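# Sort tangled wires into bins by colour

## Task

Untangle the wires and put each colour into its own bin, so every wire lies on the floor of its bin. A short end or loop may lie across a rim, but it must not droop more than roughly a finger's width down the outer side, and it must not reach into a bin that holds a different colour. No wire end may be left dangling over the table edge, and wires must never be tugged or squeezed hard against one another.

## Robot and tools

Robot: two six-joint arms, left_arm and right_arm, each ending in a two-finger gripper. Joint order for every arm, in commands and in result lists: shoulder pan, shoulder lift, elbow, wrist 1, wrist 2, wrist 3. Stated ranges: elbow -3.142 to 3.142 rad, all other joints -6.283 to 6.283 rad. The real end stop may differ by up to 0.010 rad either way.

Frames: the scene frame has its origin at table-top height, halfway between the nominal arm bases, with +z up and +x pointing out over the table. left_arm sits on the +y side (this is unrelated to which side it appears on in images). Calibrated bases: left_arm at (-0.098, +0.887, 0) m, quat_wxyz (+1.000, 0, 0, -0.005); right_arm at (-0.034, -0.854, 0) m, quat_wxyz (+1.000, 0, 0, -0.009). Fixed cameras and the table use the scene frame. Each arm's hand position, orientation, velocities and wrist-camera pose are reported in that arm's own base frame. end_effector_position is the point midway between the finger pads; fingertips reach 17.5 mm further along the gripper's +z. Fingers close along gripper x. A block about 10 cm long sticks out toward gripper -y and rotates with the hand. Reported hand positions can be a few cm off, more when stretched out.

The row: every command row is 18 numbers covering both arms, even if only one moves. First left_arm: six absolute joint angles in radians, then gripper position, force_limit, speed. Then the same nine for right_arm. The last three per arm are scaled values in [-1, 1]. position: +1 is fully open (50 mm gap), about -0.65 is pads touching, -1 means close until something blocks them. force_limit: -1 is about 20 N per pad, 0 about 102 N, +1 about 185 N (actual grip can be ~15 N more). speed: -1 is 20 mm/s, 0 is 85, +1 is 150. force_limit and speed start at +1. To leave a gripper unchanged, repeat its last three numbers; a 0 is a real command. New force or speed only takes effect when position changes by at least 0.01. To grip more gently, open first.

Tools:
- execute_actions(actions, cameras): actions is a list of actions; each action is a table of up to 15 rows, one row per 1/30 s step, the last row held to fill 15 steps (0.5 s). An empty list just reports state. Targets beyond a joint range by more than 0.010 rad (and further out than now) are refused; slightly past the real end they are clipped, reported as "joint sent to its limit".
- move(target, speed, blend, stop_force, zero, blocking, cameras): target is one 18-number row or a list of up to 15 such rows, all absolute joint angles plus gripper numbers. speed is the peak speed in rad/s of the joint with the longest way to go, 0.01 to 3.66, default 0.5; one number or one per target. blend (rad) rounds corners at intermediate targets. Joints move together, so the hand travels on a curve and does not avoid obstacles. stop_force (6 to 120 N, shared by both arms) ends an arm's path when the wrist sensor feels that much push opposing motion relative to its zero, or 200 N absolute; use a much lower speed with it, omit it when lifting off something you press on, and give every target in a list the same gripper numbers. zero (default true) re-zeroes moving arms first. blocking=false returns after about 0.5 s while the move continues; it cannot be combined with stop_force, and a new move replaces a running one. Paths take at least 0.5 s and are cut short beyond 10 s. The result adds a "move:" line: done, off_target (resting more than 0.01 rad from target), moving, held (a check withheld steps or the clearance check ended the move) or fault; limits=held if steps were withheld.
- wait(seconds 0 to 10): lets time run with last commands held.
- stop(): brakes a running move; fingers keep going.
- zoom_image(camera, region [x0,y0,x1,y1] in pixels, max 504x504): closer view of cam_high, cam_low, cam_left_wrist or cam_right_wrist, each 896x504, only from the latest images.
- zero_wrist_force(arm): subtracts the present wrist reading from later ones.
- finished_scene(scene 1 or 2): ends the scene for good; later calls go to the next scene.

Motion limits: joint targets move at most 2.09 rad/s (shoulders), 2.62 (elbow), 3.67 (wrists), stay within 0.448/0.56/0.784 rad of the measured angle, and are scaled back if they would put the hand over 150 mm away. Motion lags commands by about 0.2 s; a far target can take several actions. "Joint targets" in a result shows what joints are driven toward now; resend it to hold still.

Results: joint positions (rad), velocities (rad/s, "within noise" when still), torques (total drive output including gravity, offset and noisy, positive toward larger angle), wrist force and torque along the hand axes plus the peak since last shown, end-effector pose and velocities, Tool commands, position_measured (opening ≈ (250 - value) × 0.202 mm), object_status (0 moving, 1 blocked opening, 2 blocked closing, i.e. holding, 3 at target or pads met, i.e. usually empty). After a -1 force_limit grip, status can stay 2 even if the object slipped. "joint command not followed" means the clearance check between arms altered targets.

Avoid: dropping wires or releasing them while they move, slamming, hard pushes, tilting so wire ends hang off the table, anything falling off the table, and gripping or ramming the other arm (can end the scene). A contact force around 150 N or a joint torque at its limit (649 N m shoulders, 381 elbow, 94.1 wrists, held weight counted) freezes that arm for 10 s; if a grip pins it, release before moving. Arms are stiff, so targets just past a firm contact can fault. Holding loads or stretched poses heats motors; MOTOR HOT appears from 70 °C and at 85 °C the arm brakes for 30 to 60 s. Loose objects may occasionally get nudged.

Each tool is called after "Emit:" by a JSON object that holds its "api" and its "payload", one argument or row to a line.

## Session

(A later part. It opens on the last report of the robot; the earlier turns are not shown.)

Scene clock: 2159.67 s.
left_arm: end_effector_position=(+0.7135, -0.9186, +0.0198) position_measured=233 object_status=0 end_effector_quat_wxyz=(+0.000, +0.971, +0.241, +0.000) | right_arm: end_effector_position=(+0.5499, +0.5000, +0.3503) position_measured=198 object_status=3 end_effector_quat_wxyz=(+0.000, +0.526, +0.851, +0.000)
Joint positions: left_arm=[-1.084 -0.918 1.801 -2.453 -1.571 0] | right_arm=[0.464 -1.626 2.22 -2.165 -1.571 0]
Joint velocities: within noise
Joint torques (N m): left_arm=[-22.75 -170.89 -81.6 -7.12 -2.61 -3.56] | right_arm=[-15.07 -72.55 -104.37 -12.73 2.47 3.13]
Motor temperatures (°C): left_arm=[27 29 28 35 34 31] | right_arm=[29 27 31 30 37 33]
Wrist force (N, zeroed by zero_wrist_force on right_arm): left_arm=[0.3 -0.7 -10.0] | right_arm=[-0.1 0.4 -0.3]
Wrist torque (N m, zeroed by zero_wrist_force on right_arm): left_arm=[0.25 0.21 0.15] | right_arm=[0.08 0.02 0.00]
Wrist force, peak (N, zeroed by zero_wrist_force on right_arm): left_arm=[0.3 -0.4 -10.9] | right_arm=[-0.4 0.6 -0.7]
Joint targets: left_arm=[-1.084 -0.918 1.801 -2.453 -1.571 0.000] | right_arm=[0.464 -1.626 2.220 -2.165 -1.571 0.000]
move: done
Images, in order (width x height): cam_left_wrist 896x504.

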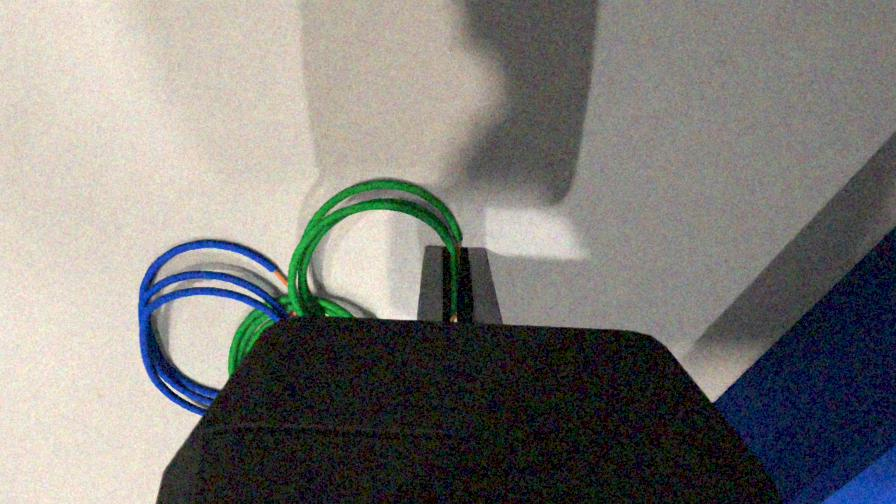

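Emit:
{"api": "move", "payload": {
  "target": [
    [-1.0841,-0.9206,1.8002,-2.4504,-1.5708,0,-1,-0.9,-1,0.464,-1.6261,2.2202,-2.1649,-1.5708,0,-0.15,-0.9,-1],
    [-1.0841,-0.9206,1.8002,-2.4504,-1.5708,0,-1,-0.9,-1,0.7588,-1.1328,2.2877,-3.1257,-1.5708,0,-0.15,-0.9,-1]
  ],
  "speed": [0.05,0.3]
}}

Emit:
{"api": "zoom_image", "payload": {
  "camera": "cam_right_wrist",
  "region": [350, 130, 690, 350]
}}

Scene clock: 2183.03 s.
left_arm: end_effector_position=(+0.7135, -0.9186, +0.0222) position_measured=241 object_status=2 end_effector_quat_wxyz=(+0.000, +0.971, +0.241, +0.000) | right_arm: end_effector_position=(+0.5429, +0.7916, +0.1004) position_measured=175 object_status=3 end_effector_quat_wxyz=(+0.078, +0.387, +0.900, +0.182)
Joint positions: left_arm=[-1.084 -0.921 1.8 -2.45 -1.571 0] | right_arm=[0.759 -1.133 2.288 -3.125 -1.571 0]
Joint velocities: within noise
Joint torques (N m): left_arm=[-18.96 -221.04 -63.02 -7.54 3.38 -3.77] | right_arm=[27.09 -129.37 -32.43 -15.33 2.25 3.37]
Motor temperatures (°C): left_arm=[27 29 28 35 34 31] | right_arm=[29 27 31 30 37 33]
Wrist force (N, zeroed by zero_wrist_force on right_arm): left_arm=[0.4 0.8 0.0] | right_arm=[-0.9 -0.1 -0.5]
Wrist torque (N m, zeroed by zero_wrist_force on right_arm): left_arm=[0.22 0.23 0.12] | right_arm=[-0.12 0.23 -0.03]
Wrist force, peak (N, zeroed by zero_wrist_force on right_arm): left_arm=[-1.7 -1.1 -11.9] | right_arm=[-0.1 -1.2 -1.0]
Joint targets: left_arm=[-1.084 -0.921 1.800 -2.450 -1.571 0.000] | right_arm=[0.759 -1.133 2.288 -3.126 -1.571 0.000]
move: done

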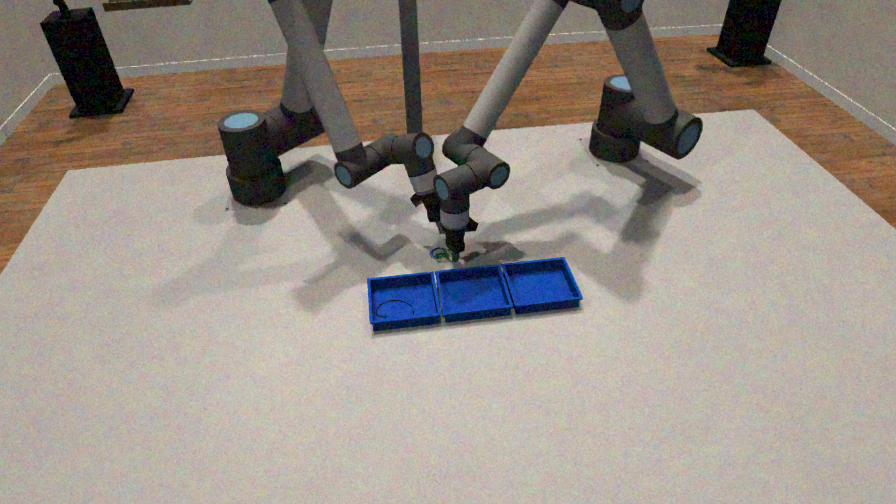

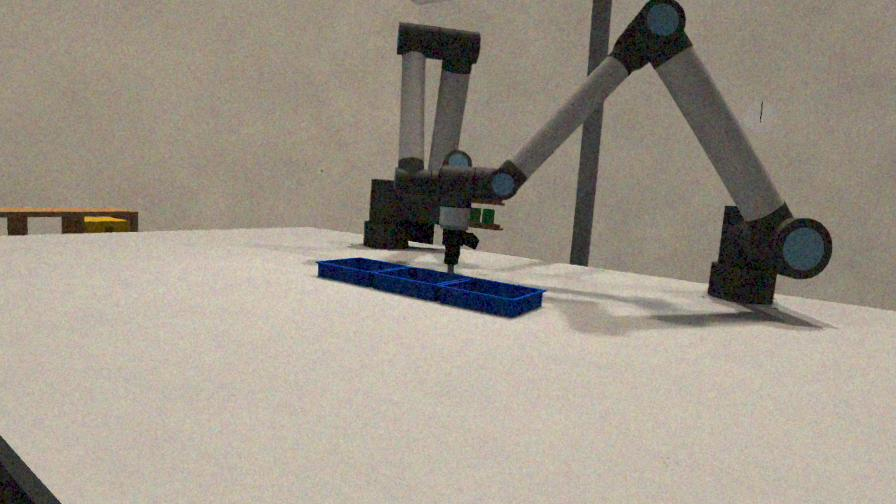

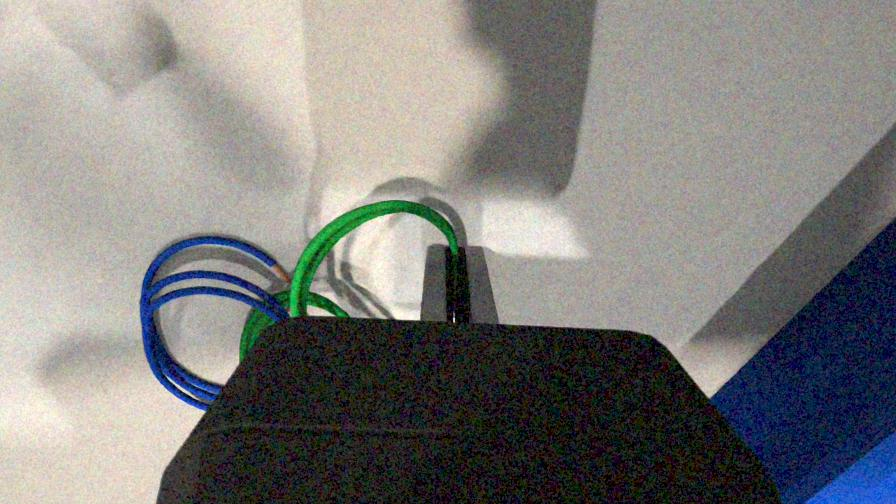

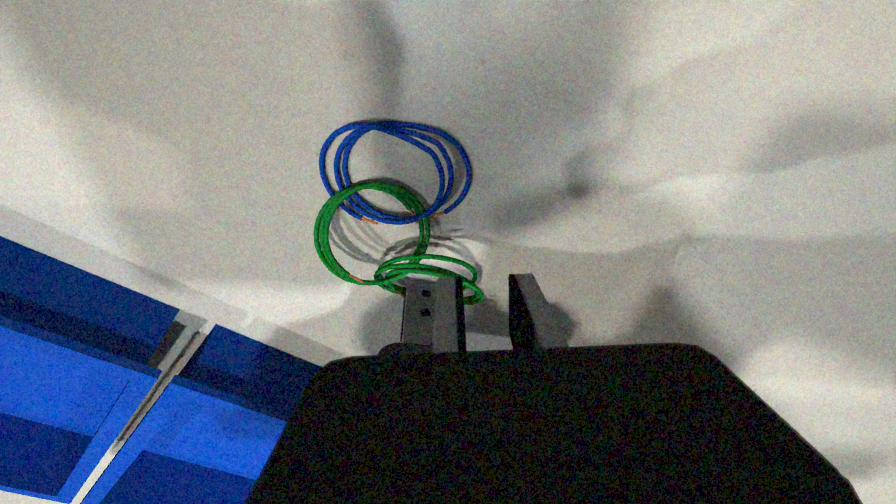

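Scaled by 1.482 from the camera's 896x504 image, which has a finer 1280x720 frame.

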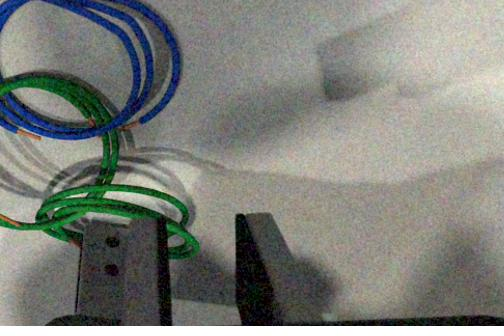

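Emit:
{"api": "move", "payload": {
  "target": [-1.0841,-0.9206,1.8002,-2.4504,-1.5708,0,-1,-0.9,-1,0.7540,-1.0613,2.2985,-3.2080,-1.5708,0,-0.15,-0.9,-1],
  "speed": 0.1,
  "stop_force": 6,
  "cameras": ["cam_right_wrist","cam_left_wrist"]
}}

Emit:
{"api": "zoom_image", "payload": {
  "camera": "cam_right_wrist",
  "region": [300, 130, 640, 350]
}}

Scene clock: 2201.33 s.
left_arm: end_effector_position=(+0.7135, -0.9186, +0.0222) position_measured=241 object_status=2 end_effector_quat_wxyz=(+0.000, +0.971, +0.241, +0.000) | right_arm: end_effector_position=(+0.5459, +0.7884, +0.0503) position_measured=175 object_status=3 end_effector_quat_wxyz=(+0.079, +0.389, +0.899, +0.182)
Joint positions: left_arm=[-1.084 -0.921 1.8 -2.45 -1.571 0] | right_arm=[0.754 -1.061 2.299 -3.208 -1.571 0]
Joint velocities: within noise
Joint torques (N m): left_arm=[-14.59 -219.47 -57.18 -12.46 2.13 -4.13] | right_arm=[-25.46 -148.86 -32.01 -14.55 1.92 3.08]
Motor temperatures (°C): left_arm=[27 29 28 35 34 31] | right_arm=[29 27 31 30 37 33]
Wrist force (N, zeroed by zero_wrist_force on right_arm): left_arm=[0.5 0.7 0.1] | right_arm=[-0.6 -0.2 -0.7]
Wrist torque (N m, zeroed by zero_wrist_force on right_arm): left_arm=[0.20 0.21 0.12] | right_arm=[-0.10 0.18 -0.06]
Wrist force, peak (N, zeroed by zero_wrist_force on right_arm): left_arm=[0.9 1.2 0.3] | right_arm=[-1.0 0.3 -1.7]
Joint targets: left_arm=[-1.084 -0.921 1.800 -2.450 -1.571 0.000] | right_arm=[0.754 -1.061 2.298 -3.208 -1.571 0.000]
move: done
Images, in order (width x height): cam_left_wrist 896x504, cam_right_wrist 896x504.

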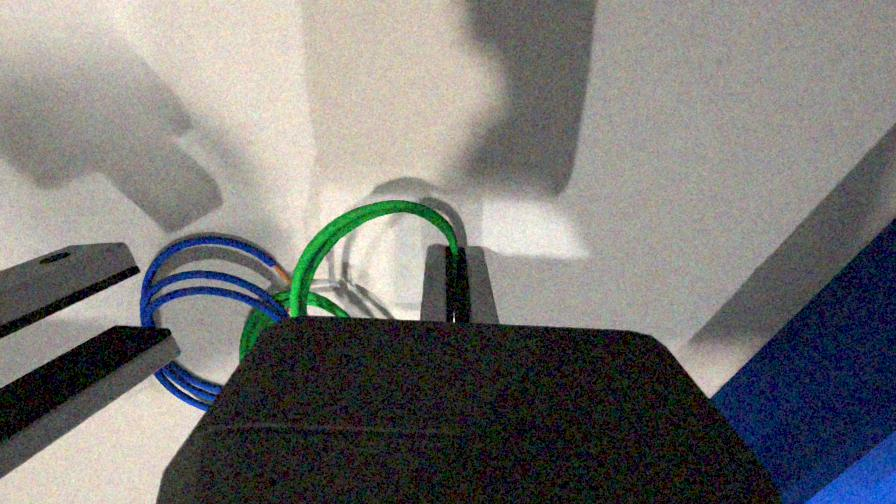

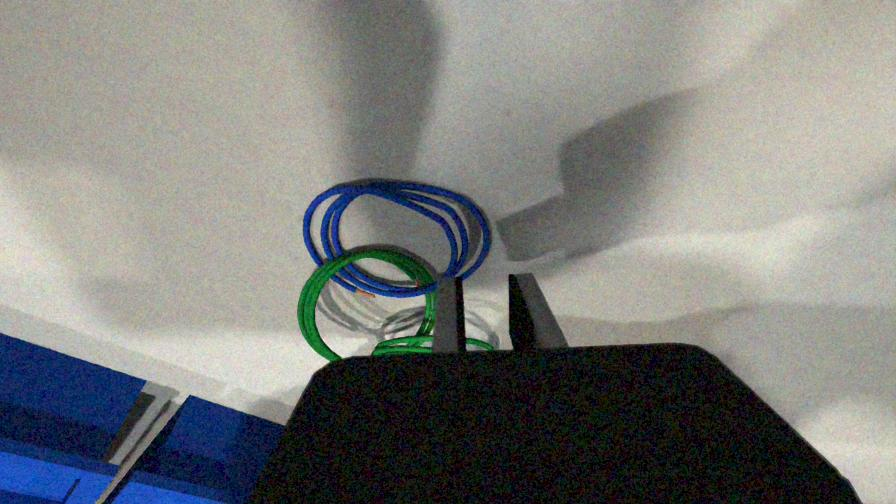

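Scaled by 1.482 from the camera's 896x504 image, which has a finer 1280x720 frame.

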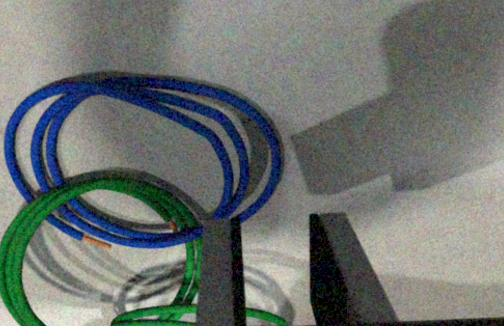

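Emit:
{"api": "move", "payload": {
  "target": [-1.0841,-0.9206,1.8002,-2.4504,-1.5708,0,-1,-0.9,-1,0.7565,-1.0419,2.3080,-3.2369,-1.5708,0,-0.485,-0.9,-1],
  "speed": 0.05,
  "cameras": ["cam_right_wrist","cam_left_wrist"]
}}

Emit:
{"api": "zoom_image", "payload": {
  "camera": "cam_right_wrist",
  "region": [380, 180, 620, 350]
}}

Emit:
{"api": "zoom_image", "payload": {
  "camera": "cam_left_wrist",
  "region": [100, 180, 340, 350]
}}

Scene clock: 2224.33 s.
left_arm: end_effector_position=(+0.7135, -0.9186, +0.0222) position_measured=241 object_status=2 end_effector_quat_wxyz=(+0.000, +0.971, +0.241, +0.000) | right_arm: end_effector_position=(+0.5401, +0.7861, +0.0355) position_measured=225 object_status=3 end_effector_quat_wxyz=(+0.079, +0.388, +0.900, +0.182)
Joint positions: left_arm=[-1.084 -0.921 1.8 -2.45 -1.571 0] | right_arm=[0.756 -1.042 2.308 -3.237 -1.571 0]
Joint velocities: within noise
Joint torques (N m): left_arm=[-11.49 -214.93 -63.54 -11.55 2.28 -3.71] | right_arm=[32.19 -139.13 -26.8 -15.47 2.17 2.32]
Motor temperatures (°C): left_arm=[27 29 28 35 33 31] | right_arm=[29 27 31 30 37 33]
Wrist force (N, zeroed by zero_wrist_force on right_arm): left_arm=[0.6 0.9 -0.3] | right_arm=[-1.0 -0.5 -0.9]
Wrist torque (N m, zeroed by zero_wrist_force on right_arm): left_arm=[0.25 0.20 0.12] | right_arm=[-0.18 0.25 -0.05]
Wrist force, peak (N, zeroed by zero_wrist_force on right_arm): left_arm=[0.8 1.3 0.0] | right_arm=[-1.4 0.4 -1.1]
Joint targets: left_arm=[-1.084 -0.921 1.800 -2.450 -1.571 0.000] | right_arm=[0.756 -1.042 2.308 -3.237 -1.571 0.000]
move: done
Images, in order (width x height): cam_left_wrist 896x504, cam_right_wrist 896x504.

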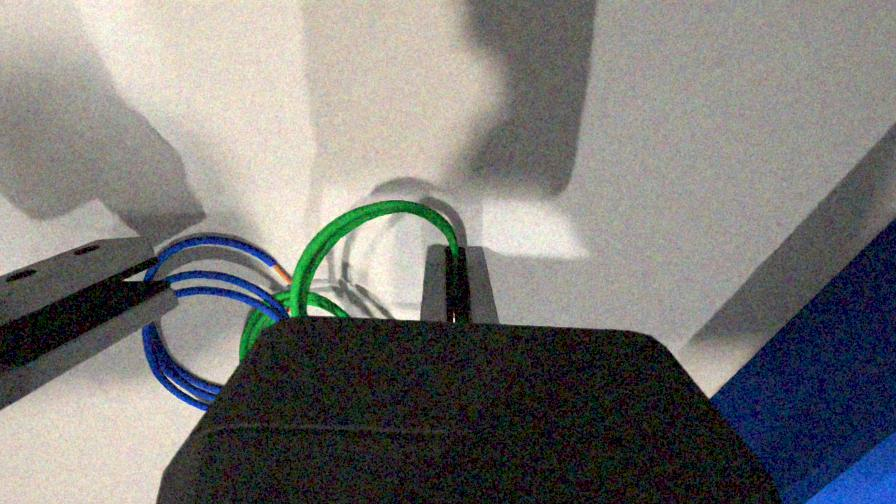

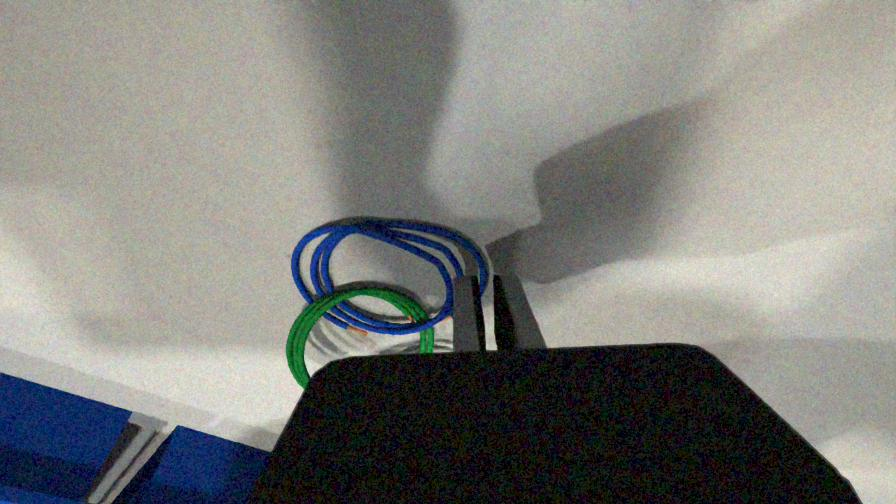

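Scaled by 2.100 from the camera's 896x504 image, which has a finer 1280x720 frame.

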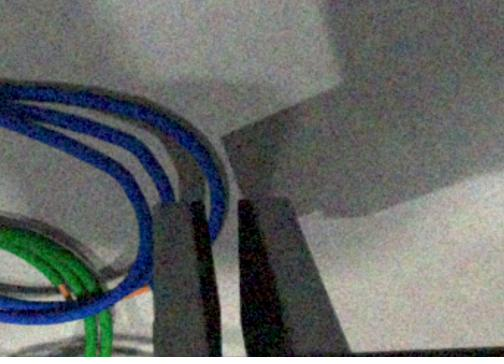

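Scaled by 2.100 from the camera's 896x504 image, which has a finer 1280x720 frame.

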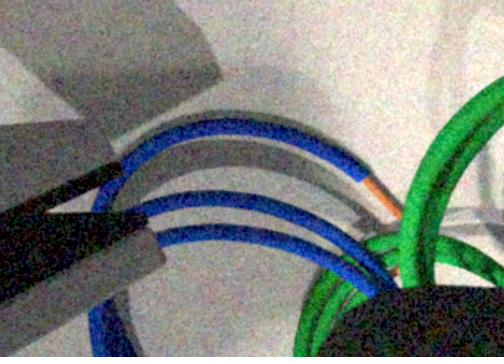

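Emit:
{"api": "move", "payload": {
  "target": [-1.0841,-0.9206,1.8002,-2.4504,-1.5708,0,-1,-0.9,-1,0.7575,-1.0200,2.3089,-3.2597,-1.5708,0,-0.485,-0.9,-1],
  "speed": 0.02,
  "stop_force": 6,
  "cameras": ["cam_right_wrist","cam_left_wrist"]
}}

Emit:
{"api": "zoom_image", "payload": {
  "camera": "cam_right_wrist",
  "region": [380, 180, 620, 350]
}}

Emit:
{"api": "zoom_image", "payload": {
  "camera": "cam_left_wrist",
  "region": [100, 180, 340, 350]
}}

Scene clock: 2244.97 s.
left_arm: end_effector_position=(+0.7135, -0.9186, +0.0222) position_measured=241 object_status=2 end_effector_quat_wxyz=(+0.000, +0.971, +0.241, +0.000) | right_arm: end_effector_position=(+0.5394, +0.7868, +0.0212) position_measured=225 object_status=3 end_effector_quat_wxyz=(+0.079, +0.388, +0.900, +0.182)
Joint positions: left_arm=[-1.084 -0.921 1.8 -2.45 -1.571 0] | right_arm=[0.757 -1.021 2.309 -3.259 -1.571 0]
Joint velocities: within noise
Joint torques (N m): left_arm=[-6.43 -210.95 -68.19 -10.43 0.72 -3.56] | right_arm=[27.64 -177.13 -21.98 -5.07 1.78 2.83]
Motor temperatures (°C): left_arm=[27 29 28 35 33 31] | right_arm=[29 27 31 30 37 33]
Wrist force (N, zeroed by zero_wrist_force on right_arm): left_arm=[0.6 0.7 -0.1] | right_arm=[-1.6 3.2 -8.3]
Wrist torque (N m, zeroed by zero_wrist_force on right_arm): left_arm=[0.20 0.20 0.13] | right_arm=[-0.07 0.22 -0.08]
Wrist force, peak (N, zeroed by zero_wrist_force on right_arm): left_arm=[0.9 1.2 0.2] | right_arm=[-1.6 2.9 -9.3]
Joint targets: left_arm=[-1.084 -0.921 1.800 -2.450 -1.571 0.000] | right_arm=[0.757 -1.021 2.309 -3.259 -1.571 0.000]
move: contact (right_arm)
Images, in order (width x height): cam_left_wrist 896x504, cam_right_wrist 896x504.

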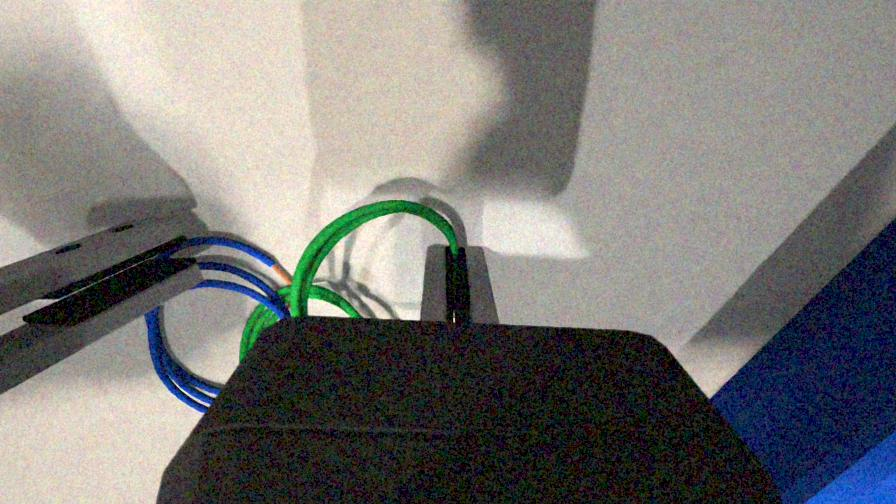

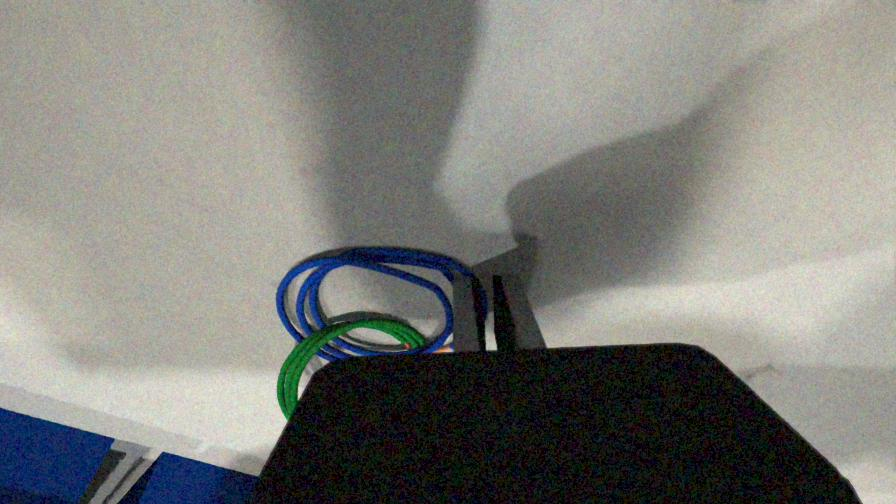

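Scaled by 2.100 from the camera's 896x504 image, which has a finer 1280x720 frame.

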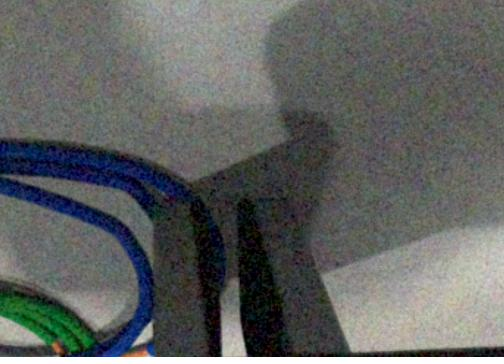

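Scaled by 2.100 from the camera's 896x504 image, which has a finer 1280x720 frame.

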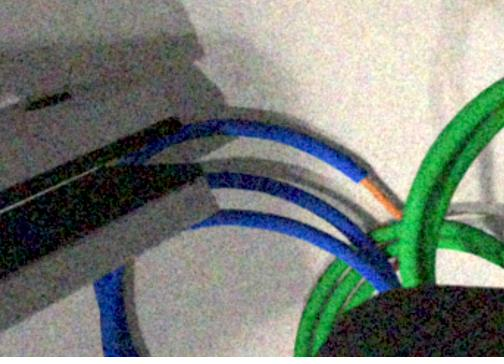

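Emit:
{"api": "move", "payload": {
  "target": [-1.0841,-0.9206,1.8002,-2.4504,-1.5708,0,-1,-0.9,-1,0.7575,-1.0231,2.3088,-3.2565,-1.5708,0,-0.485,-0.9,-1],
  "speed": 0.02,
  "cameras": []
}}

Emit:
{"api": "move", "payload": {
  "target": [-1.0841,-0.9206,1.8002,-2.4504,-1.5708,0,-1,-0.9,-1,0.7575,-1.0231,2.3088,-3.2565,-1.5708,0,-1,-0.9,-1],
  "speed": 0.02,
  "cameras": ["cam_right_wrist","cam_left_wrist"]
}}

Emit:
{"api": "zoom_image", "payload": {
  "camera": "cam_left_wrist",
  "region": [100, 180, 340, 350]
}}

Scene clock: 2260.37 s.
left_arm: end_effector_position=(+0.7135, -0.9186, +0.0222) position_measured=241 object_status=2 end_effector_quat_wxyz=(+0.000, +0.971, +0.241, +0.000) | right_arm: end_effector_position=(+0.5394, +0.7867, +0.0228) position_measured=225 object_status=3 end_effector_quat_wxyz=(+0.079, +0.388, +0.900, +0.182)
Joint positions: left_arm=[-1.084 -0.921 1.8 -2.45 -1.571 0] | right_arm=[0.757 -1.023 2.309 -3.257 -1.571 0]
Joint velocities: within noise
Joint torques (N m): left_arm=[-2.65 -209.15 -66.5 -10.35 -0.09 -2.87] | right_arm=[15.17 -179.01 -61.02 -5.67 2.98 2.58]
Motor temperatures (°C): left_arm=[27 29 28 35 33 31] | right_arm=[29 27 31 30 37 33]
Wrist force (N, zeroed by zero_wrist_force on right_arm): left_arm=[1.0 1.1 0.1] | right_arm=[-1.1 -0.3 -0.6]
Wrist torque (N m, zeroed by zero_wrist_force on right_arm): left_arm=[0.28 0.12 0.13] | right_arm=[-0.15 0.26 -0.05]
Wrist force, peak (N, zeroed by zero_wrist_force on right_arm): left_arm=[1.0 1.1 0.1] | right_arm=[-1.4 3.4 -8.1]
Joint targets: left_arm=[-1.084 -0.921 1.800 -2.450 -1.571 0.000] | right_arm=[0.757 -1.023 2.309 -3.257 -1.571 0.000]
move: done
No camera images: "cameras" was empty.

Scene clock: 2260.87 s.
left_arm: end_effector_position=(+0.7135, -0.9186, +0.0222) position_measured=241 object_status=2 end_effector_quat_wxyz=(+0.000, +0.971, +0.241, +0.000) | right_arm: end_effector_position=(+0.5394, +0.7867, +0.0229) position_measured=251 object_status=3 end_effector_quat_wxyz=(+0.079, +0.388, +0.900, +0.182)
Joint positions: left_arm=[-1.084 -0.921 1.8 -2.45 -1.571 0] | right_arm=[0.757 -1.023 2.309 -3.256 -1.571 0]
Joint velocities: within noise
Joint torques (N m): left_arm=[-5.96 -206.83 -70.21 -10.18 0.09 -3.48] | right_arm=[21.91 -184.63 -60.01 -7.05 2.23 1.94]
Motor temperatures (°C): left_arm=[27 29 28 35 33 31] | right_arm=[29 27 31 30 37 33]
Wrist force (N, zeroed by zero_wrist_force on right_arm): left_arm=[0.4 0.7 0.1] | right_arm=[-0.8 -0.1 -1.0]
Wrist torque (N m, zeroed by zero_wrist_force on right_arm): left_arm=[0.20 0.23 0.13] | right_arm=[-0.10 0.22 -0.06]
Wrist force, peak (N, zeroed by zero_wrist_force on right_arm): left_arm=[0.7 1.0 0.3] | right_arm=[-0.8 -0.1 -1.0]
Joint targets: left_arm=[-1.084 -0.921 1.800 -2.450 -1.571 0.000] | right_arm=[0.757 -1.023 2.309 -3.257 -1.571 0.000]
move: done
Images, in order (width x height): cam_left_wrist 896x504, cam_right_wrist 896x504.

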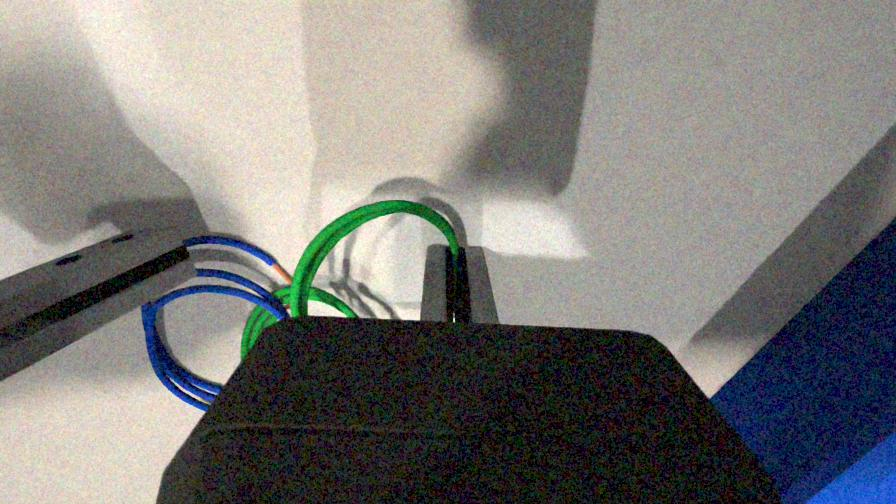

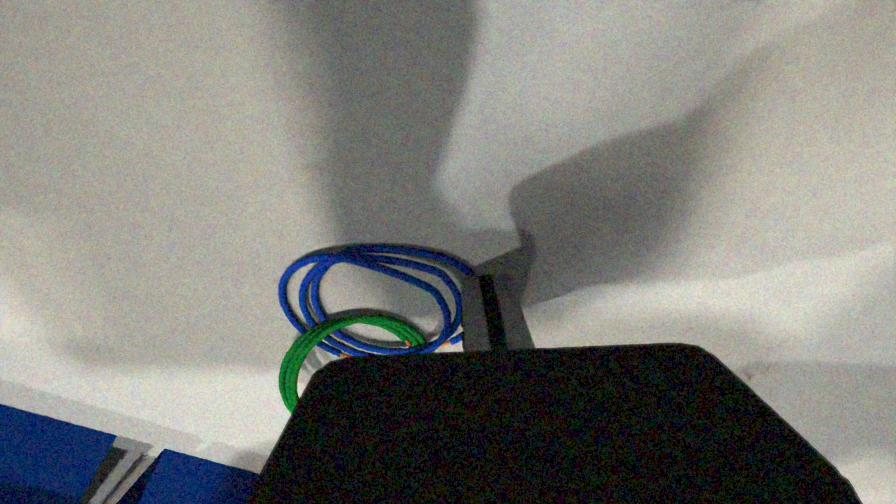

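Scaled by 2.100 from the camera's 896x504 image, which has a finer 1280x720 frame.

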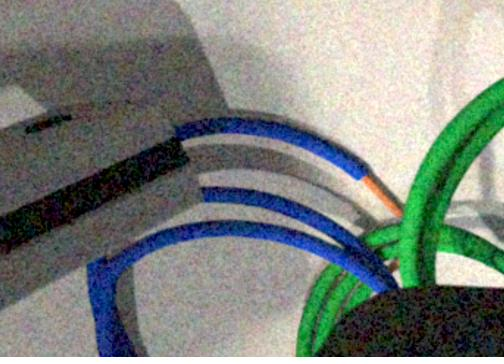

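Emit:
{"api": "move", "payload": {
  "target": [
    [-1.0841,-0.9206,1.8002,-2.4504,-1.5708,0,-1,-0.9,-1,0.7575,-1.0640,2.3058,-3.2126,-1.5708,0,-1,-0.9,-1],
    [-1.0841,-0.9206,1.8002,-2.4504,-1.5708,0,-1,-0.9,-1,0.7588,-1.1328,2.2877,-3.1257,-1.5708,0,-0.485,-0.9,-1],
    [-1.0534,-0.9156,1.7894,-2.4446,-1.5708,0.0307,-1,-0.9,-1,0.7588,-1.1328,2.2877,-3.1257,-1.5708,0,-0.485,-0.9,-1]
  ],
  "speed": [0.06,0.1,0.03],
  "cameras": ["cam_right_wrist","cam_left_wrist"]
}}

Scene clock: 2301.90 s.
left_arm: end_effector_position=(+0.7443, -0.9022, +0.0223) position_measured=241 object_status=2 end_effector_quat_wxyz=(+0.000, +0.971, +0.241, +0.000) | right_arm: end_effector_position=(+0.5429, +0.7917, +0.1003) position_measured=225 object_status=3 end_effector_quat_wxyz=(+0.078, +0.387, +0.900, +0.183)
Joint positions: left_arm=[-1.054 -0.916 1.79 -2.445 -1.571 0.03] | right_arm=[0.759 -1.133 2.288 -3.126 -1.571 0]
Joint velocities: within noise
Joint torques (N m): left_arm=[28.11 -165.69 -93.41 -2.67 -0.99 4.38] | right_arm=[24.84 -168.33 -58.78 -7.09 2.12 2.37]
Motor temperatures (°C): left_arm=[27 29 28 35 33 31] | right_arm=[29 27 31 30 37 33]
Wrist force (N, zeroed by zero_wrist_force on right_arm): left_arm=[0.7 0.7 0.0] | right_arm=[-0.8 -0.1 -0.5]
Wrist torque (N m, zeroed by zero_wrist_force on right_arm): left_arm=[0.21 0.20 0.13] | right_arm=[-0.11 0.21 -0.03]
Wrist force, peak (N, zeroed by zero_wrist_force on right_arm): left_arm=[1.0 1.2 -0.1] | right_arm=[-0.5 0.2 -1.6]
Joint targets: left_arm=[-1.053 -0.916 1.789 -2.445 -1.571 0.031] | right_arm=[0.759 -1.133 2.288 -3.126 -1.571 0.000]
move: done
Images, in order (width x height): cam_left_wrist 896x504, cam_right_wrist 896x504.

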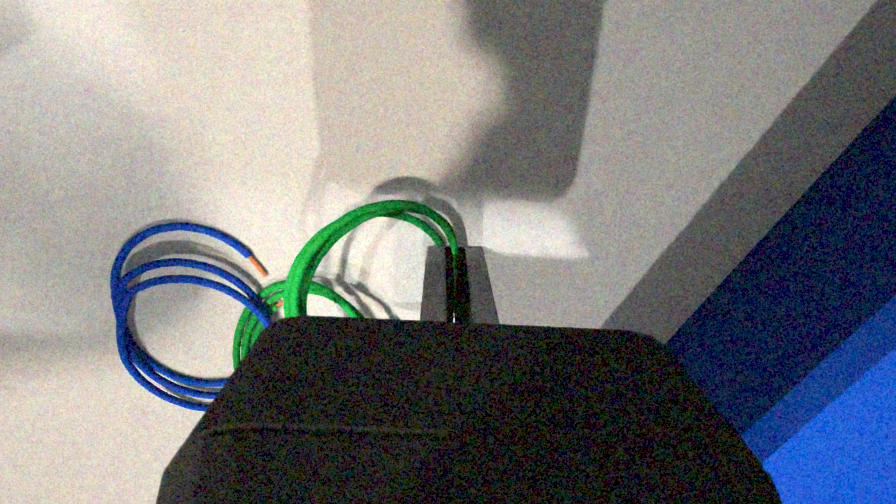

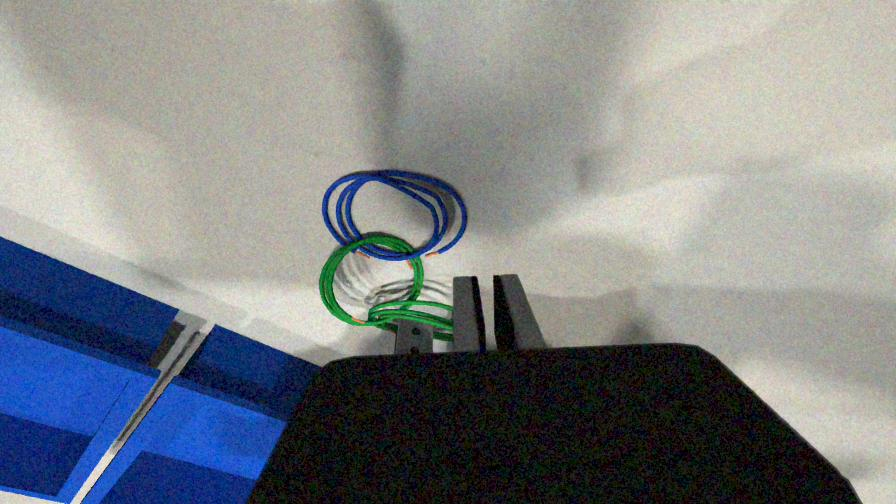

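Emit:
{"api": "move", "payload": {
  "target": [-1.0534,-0.9156,1.7894,-2.4446,-1.5708,0.0307,-1,-0.9,-1,0.7545,-1.0853,2.1523,-2.8378,-1.5708,0.26,-0.45,-0.9,-1],
  "speed": 0.1,
  "cameras": ["cam_right_wrist","cam_left_wrist"]
}}

Emit:
{"api": "zoom_image", "payload": {
  "camera": "cam_right_wrist",
  "region": [380, 150, 620, 350]
}}

Scene clock: 2348.30 s.
left_arm: end_effector_position=(+0.7446, -0.9021, +0.0223) position_measured=241 object_status=2 end_effector_quat_wxyz=(+0.000, +0.971, +0.241, +0.000) | right_arm: end_effector_position=(+0.5745, +0.8159, +0.0602) position_measured=220 object_status=3 end_effector_quat_wxyz=(+0.027, +0.510, +0.854, +0.096)
Joint positions: left_arm=[-1.053 -0.916 1.789 -2.445 -1.571 0.031] | right_arm=[0.755 -1.085 2.152 -2.838 -1.571 0.26]
Joint velocities: within noise
Joint torques (N m): left_arm=[21.7 -176.01 -58.58 -12.61 -2.46 4.6] | right_arm=[-22.27 -150.22 -84.1 -5.54 2.49 4.55]
Motor temperatures (°C): left_arm=[27 29 28 35 33 31] | right_arm=[29 27 31 30 37 33]
Wrist force (N, zeroed by zero_wrist_force on right_arm): left_arm=[0.6 1.0 0.1] | right_arm=[-0.4 -0.4 -0.9]
Wrist torque (N m, zeroed by zero_wrist_force on right_arm): left_arm=[0.26 0.23 0.13] | right_arm=[-0.09 0.03 -0.05]
Wrist force, peak (N, zeroed by zero_wrist_force on right_arm): left_arm=[0.9 1.1 0.3] | right_arm=[-0.7 -0.2 -1.6]
Joint targets: left_arm=[-1.053 -0.916 1.789 -2.445 -1.571 0.031] | right_arm=[0.754 -1.085 2.152 -2.838 -1.571 0.260]
move: done
Images, in order (width x height): cam_left_wrist 896x504, cam_right_wrist 896x504.

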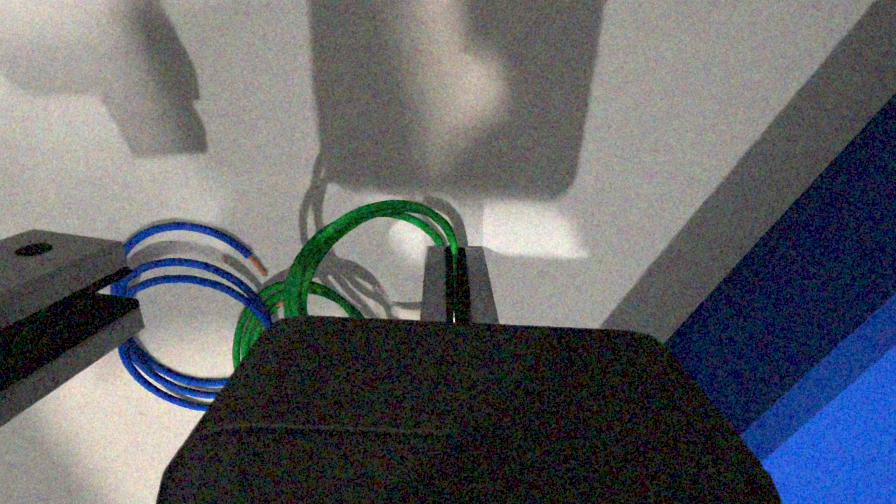

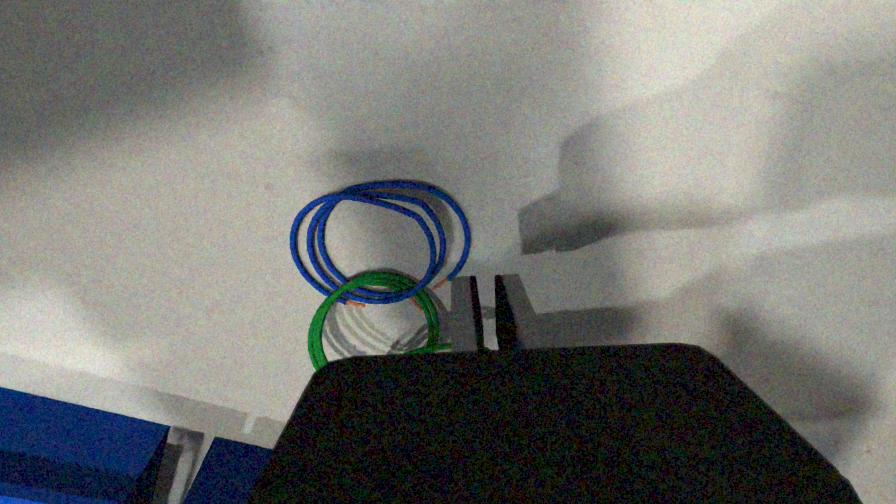

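Scaled by 2.100 from the camera's 896x504 image, which has a finer 1280x720 frame.

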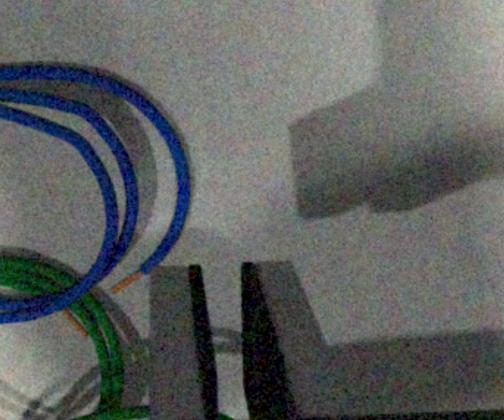

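Emit:
{"api": "move", "payload": {
  "target": [-1.0534,-0.9156,1.7894,-2.4446,-1.5708,0.0307,-1,-0.9,-1,0.7509,-1.0582,2.1660,-2.8786,-1.5708,0.256,-0.45,-0.9,-1],
  "speed": 0.05,
  "cameras": ["cam_right_wrist","cam_left_wrist"]
}}

Emit:
{"api": "zoom_image", "payload": {
  "camera": "cam_right_wrist",
  "region": [380, 150, 620, 350]
}}

Scene clock: 2368.47 s.
left_arm: end_effector_position=(+0.7446, -0.9021, +0.0223) position_measured=241 object_status=2 end_effector_quat_wxyz=(+0.000, +0.971, +0.241, +0.000) | right_arm: end_effector_position=(+0.5732, +0.8100, +0.0353) position_measured=220 object_status=3 end_effector_quat_wxyz=(+0.028, +0.510, +0.854, +0.096)
Joint positions: left_arm=[-1.053 -0.916 1.789 -2.445 -1.571 0.031] | right_arm=[0.751 -1.058 2.166 -2.878 -1.571 0.256]
Joint velocities: within noise
Joint torques (N m): left_arm=[21.1 -183.84 -62.66 -11.3 -3.04 4.1] | right_arm=[-22.08 -151.46 -32.62 -14.3 1.87 -7.13]
Motor temperatures (°C): left_arm=[27 29 28 35 33 31] | right_arm=[29 27 31 30 37 33]
Wrist force (N, zeroed by zero_wrist_force on right_arm): left_arm=[0.4 0.8 0.1] | right_arm=[-0.5 -0.3 -1.0]
Wrist torque (N m, zeroed by zero_wrist_force on right_arm): left_arm=[0.23 0.25 0.13] | right_arm=[-0.09 0.06 -0.06]
Wrist force, peak (N, zeroed by zero_wrist_force on right_arm): left_arm=[0.6 1.2 -0.2] | right_arm=[-0.6 -0.1 -1.5]
Joint targets: left_arm=[-1.053 -0.916 1.789 -2.445 -1.571 0.031] | right_arm=[0.751 -1.058 2.166 -2.879 -1.571 0.256]
move: done
Images, in order (width x height): cam_left_wrist 896x504, cam_right_wrist 896x504.

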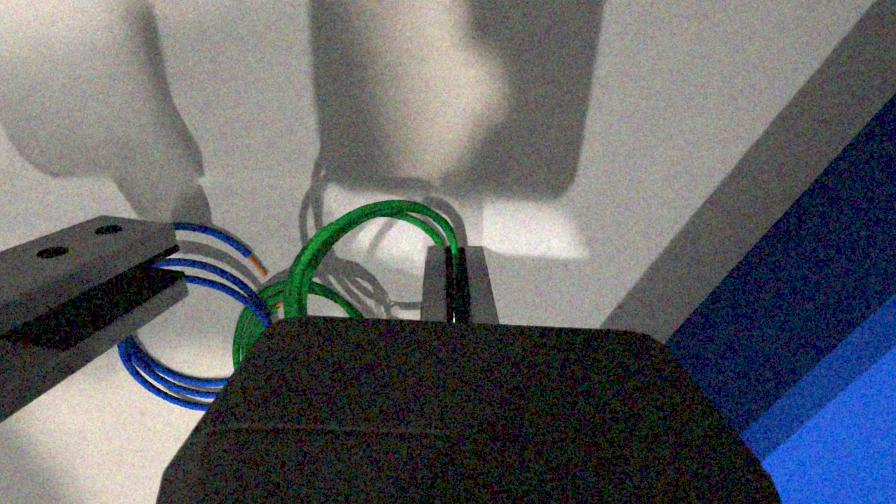

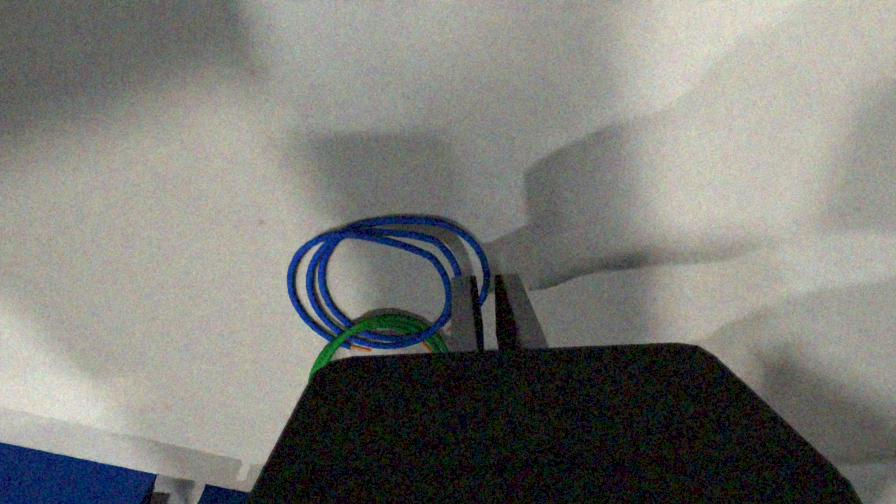

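Scaled by 2.100 from the camera's 896x504 image, which has a finer 1280x720 frame.

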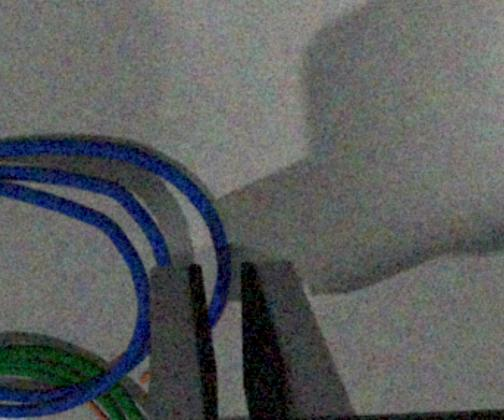

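Emit:
{"api": "move", "payload": {
  "target": [-1.0534,-0.9156,1.7894,-2.4446,-1.5708,0.0307,-1,-0.9,-1,0.7527,-1.0605,2.1104,-2.7207,-1.5708,0.4527,-0.45,-0.9,-1],
  "speed": 0.1,
  "cameras": ["cam_right_wrist","cam_left_wrist"]
}}

Emit:
{"api": "zoom_image", "payload": {
  "camera": "cam_right_wrist",
  "region": [380, 150, 620, 350]
}}

Scene clock: 2430.53 s.
left_arm: end_effector_position=(+0.7446, -0.9021, +0.0223) position_measured=241 object_status=2 end_effector_quat_wxyz=(+0.000, +0.971, +0.241, +0.000) | right_arm: end_effector_position=(+0.5745, +0.8125, +0.0346) position_measured=220 object_status=3 end_effector_quat_wxyz=(+0.016, +0.556, +0.828, +0.071)
Joint positions: left_arm=[-1.053 -0.916 1.789 -2.445 -1.571 0.031] | right_arm=[0.752 -1.059 2.135 -2.792 -1.571 0.364]
Joint velocities: within noise
Joint torques (N m): left_arm=[17.74 -191.03 -66.62 -9.71 -2.61 3.97] | right_arm=[20.72 -181.2 -41.09 -14.13 2.53 -5.65]
Motor temperatures (°C): left_arm=[27 29 28 35 33 31] | right_arm=[29 27 31 30 37 33]
Wrist force (N, zeroed by zero_wrist_force on right_arm): left_arm=[0.6 1.0 -0.3] | right_arm=[-0.5 -0.2 -0.5]
Wrist torque (N m, zeroed by zero_wrist_force on right_arm): left_arm=[0.26 0.21 0.13] | right_arm=[-0.06 0.07 -0.06]
Wrist force, peak (N, zeroed by zero_wrist_force on right_arm): left_arm=[0.7 1.2 -0.2] | right_arm=[-0.8 -0.3 -1.6]
Joint targets: left_arm=[-1.053 -0.916 1.789 -2.445 -1.571 0.031] | right_arm=[0.752 -1.059 2.136 -2.792 -1.571 0.363]
move: held (right_arm; a check stopped the path); limits=held; right_arm: the wrist 3 is farthest, 0.089 rad from its target
joint command not followed: on one or more control steps a check withheld the commanded joint targets of the right arm, and it was not sent them on those steps.
cause: the commanded joint targets, or the way to them, would bring a part of the robot too close to another arm (this arm's gripper and the left arm's gripper).
Images, in order (width x height): cam_left_wrist 896x504, cam_right_wrist 896x504.

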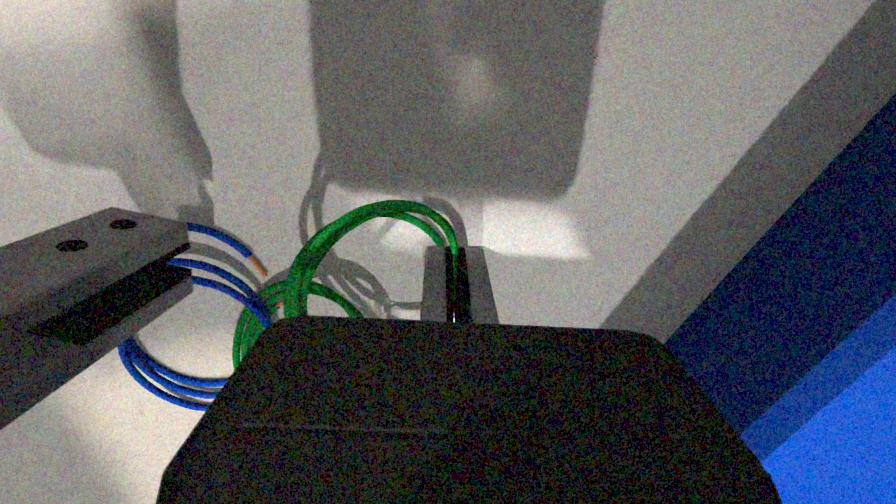

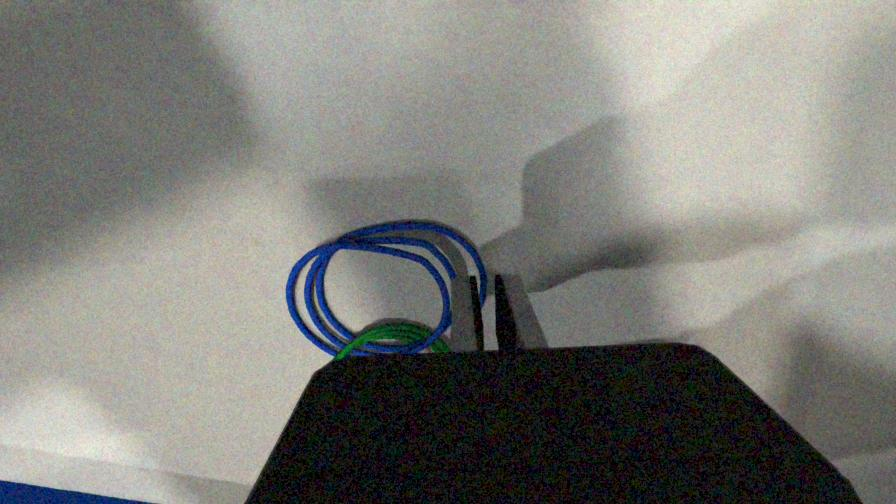

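Scaled by 2.100 from the camera's 896x504 image, which has a finer 1280x720 frame.

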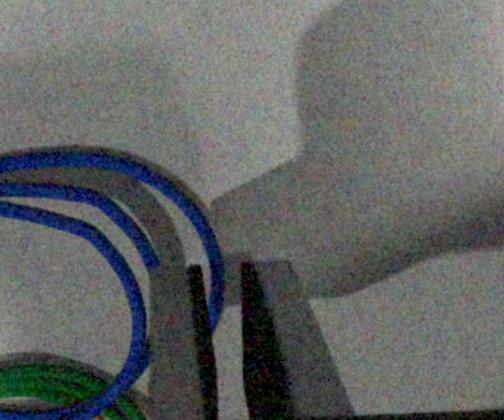

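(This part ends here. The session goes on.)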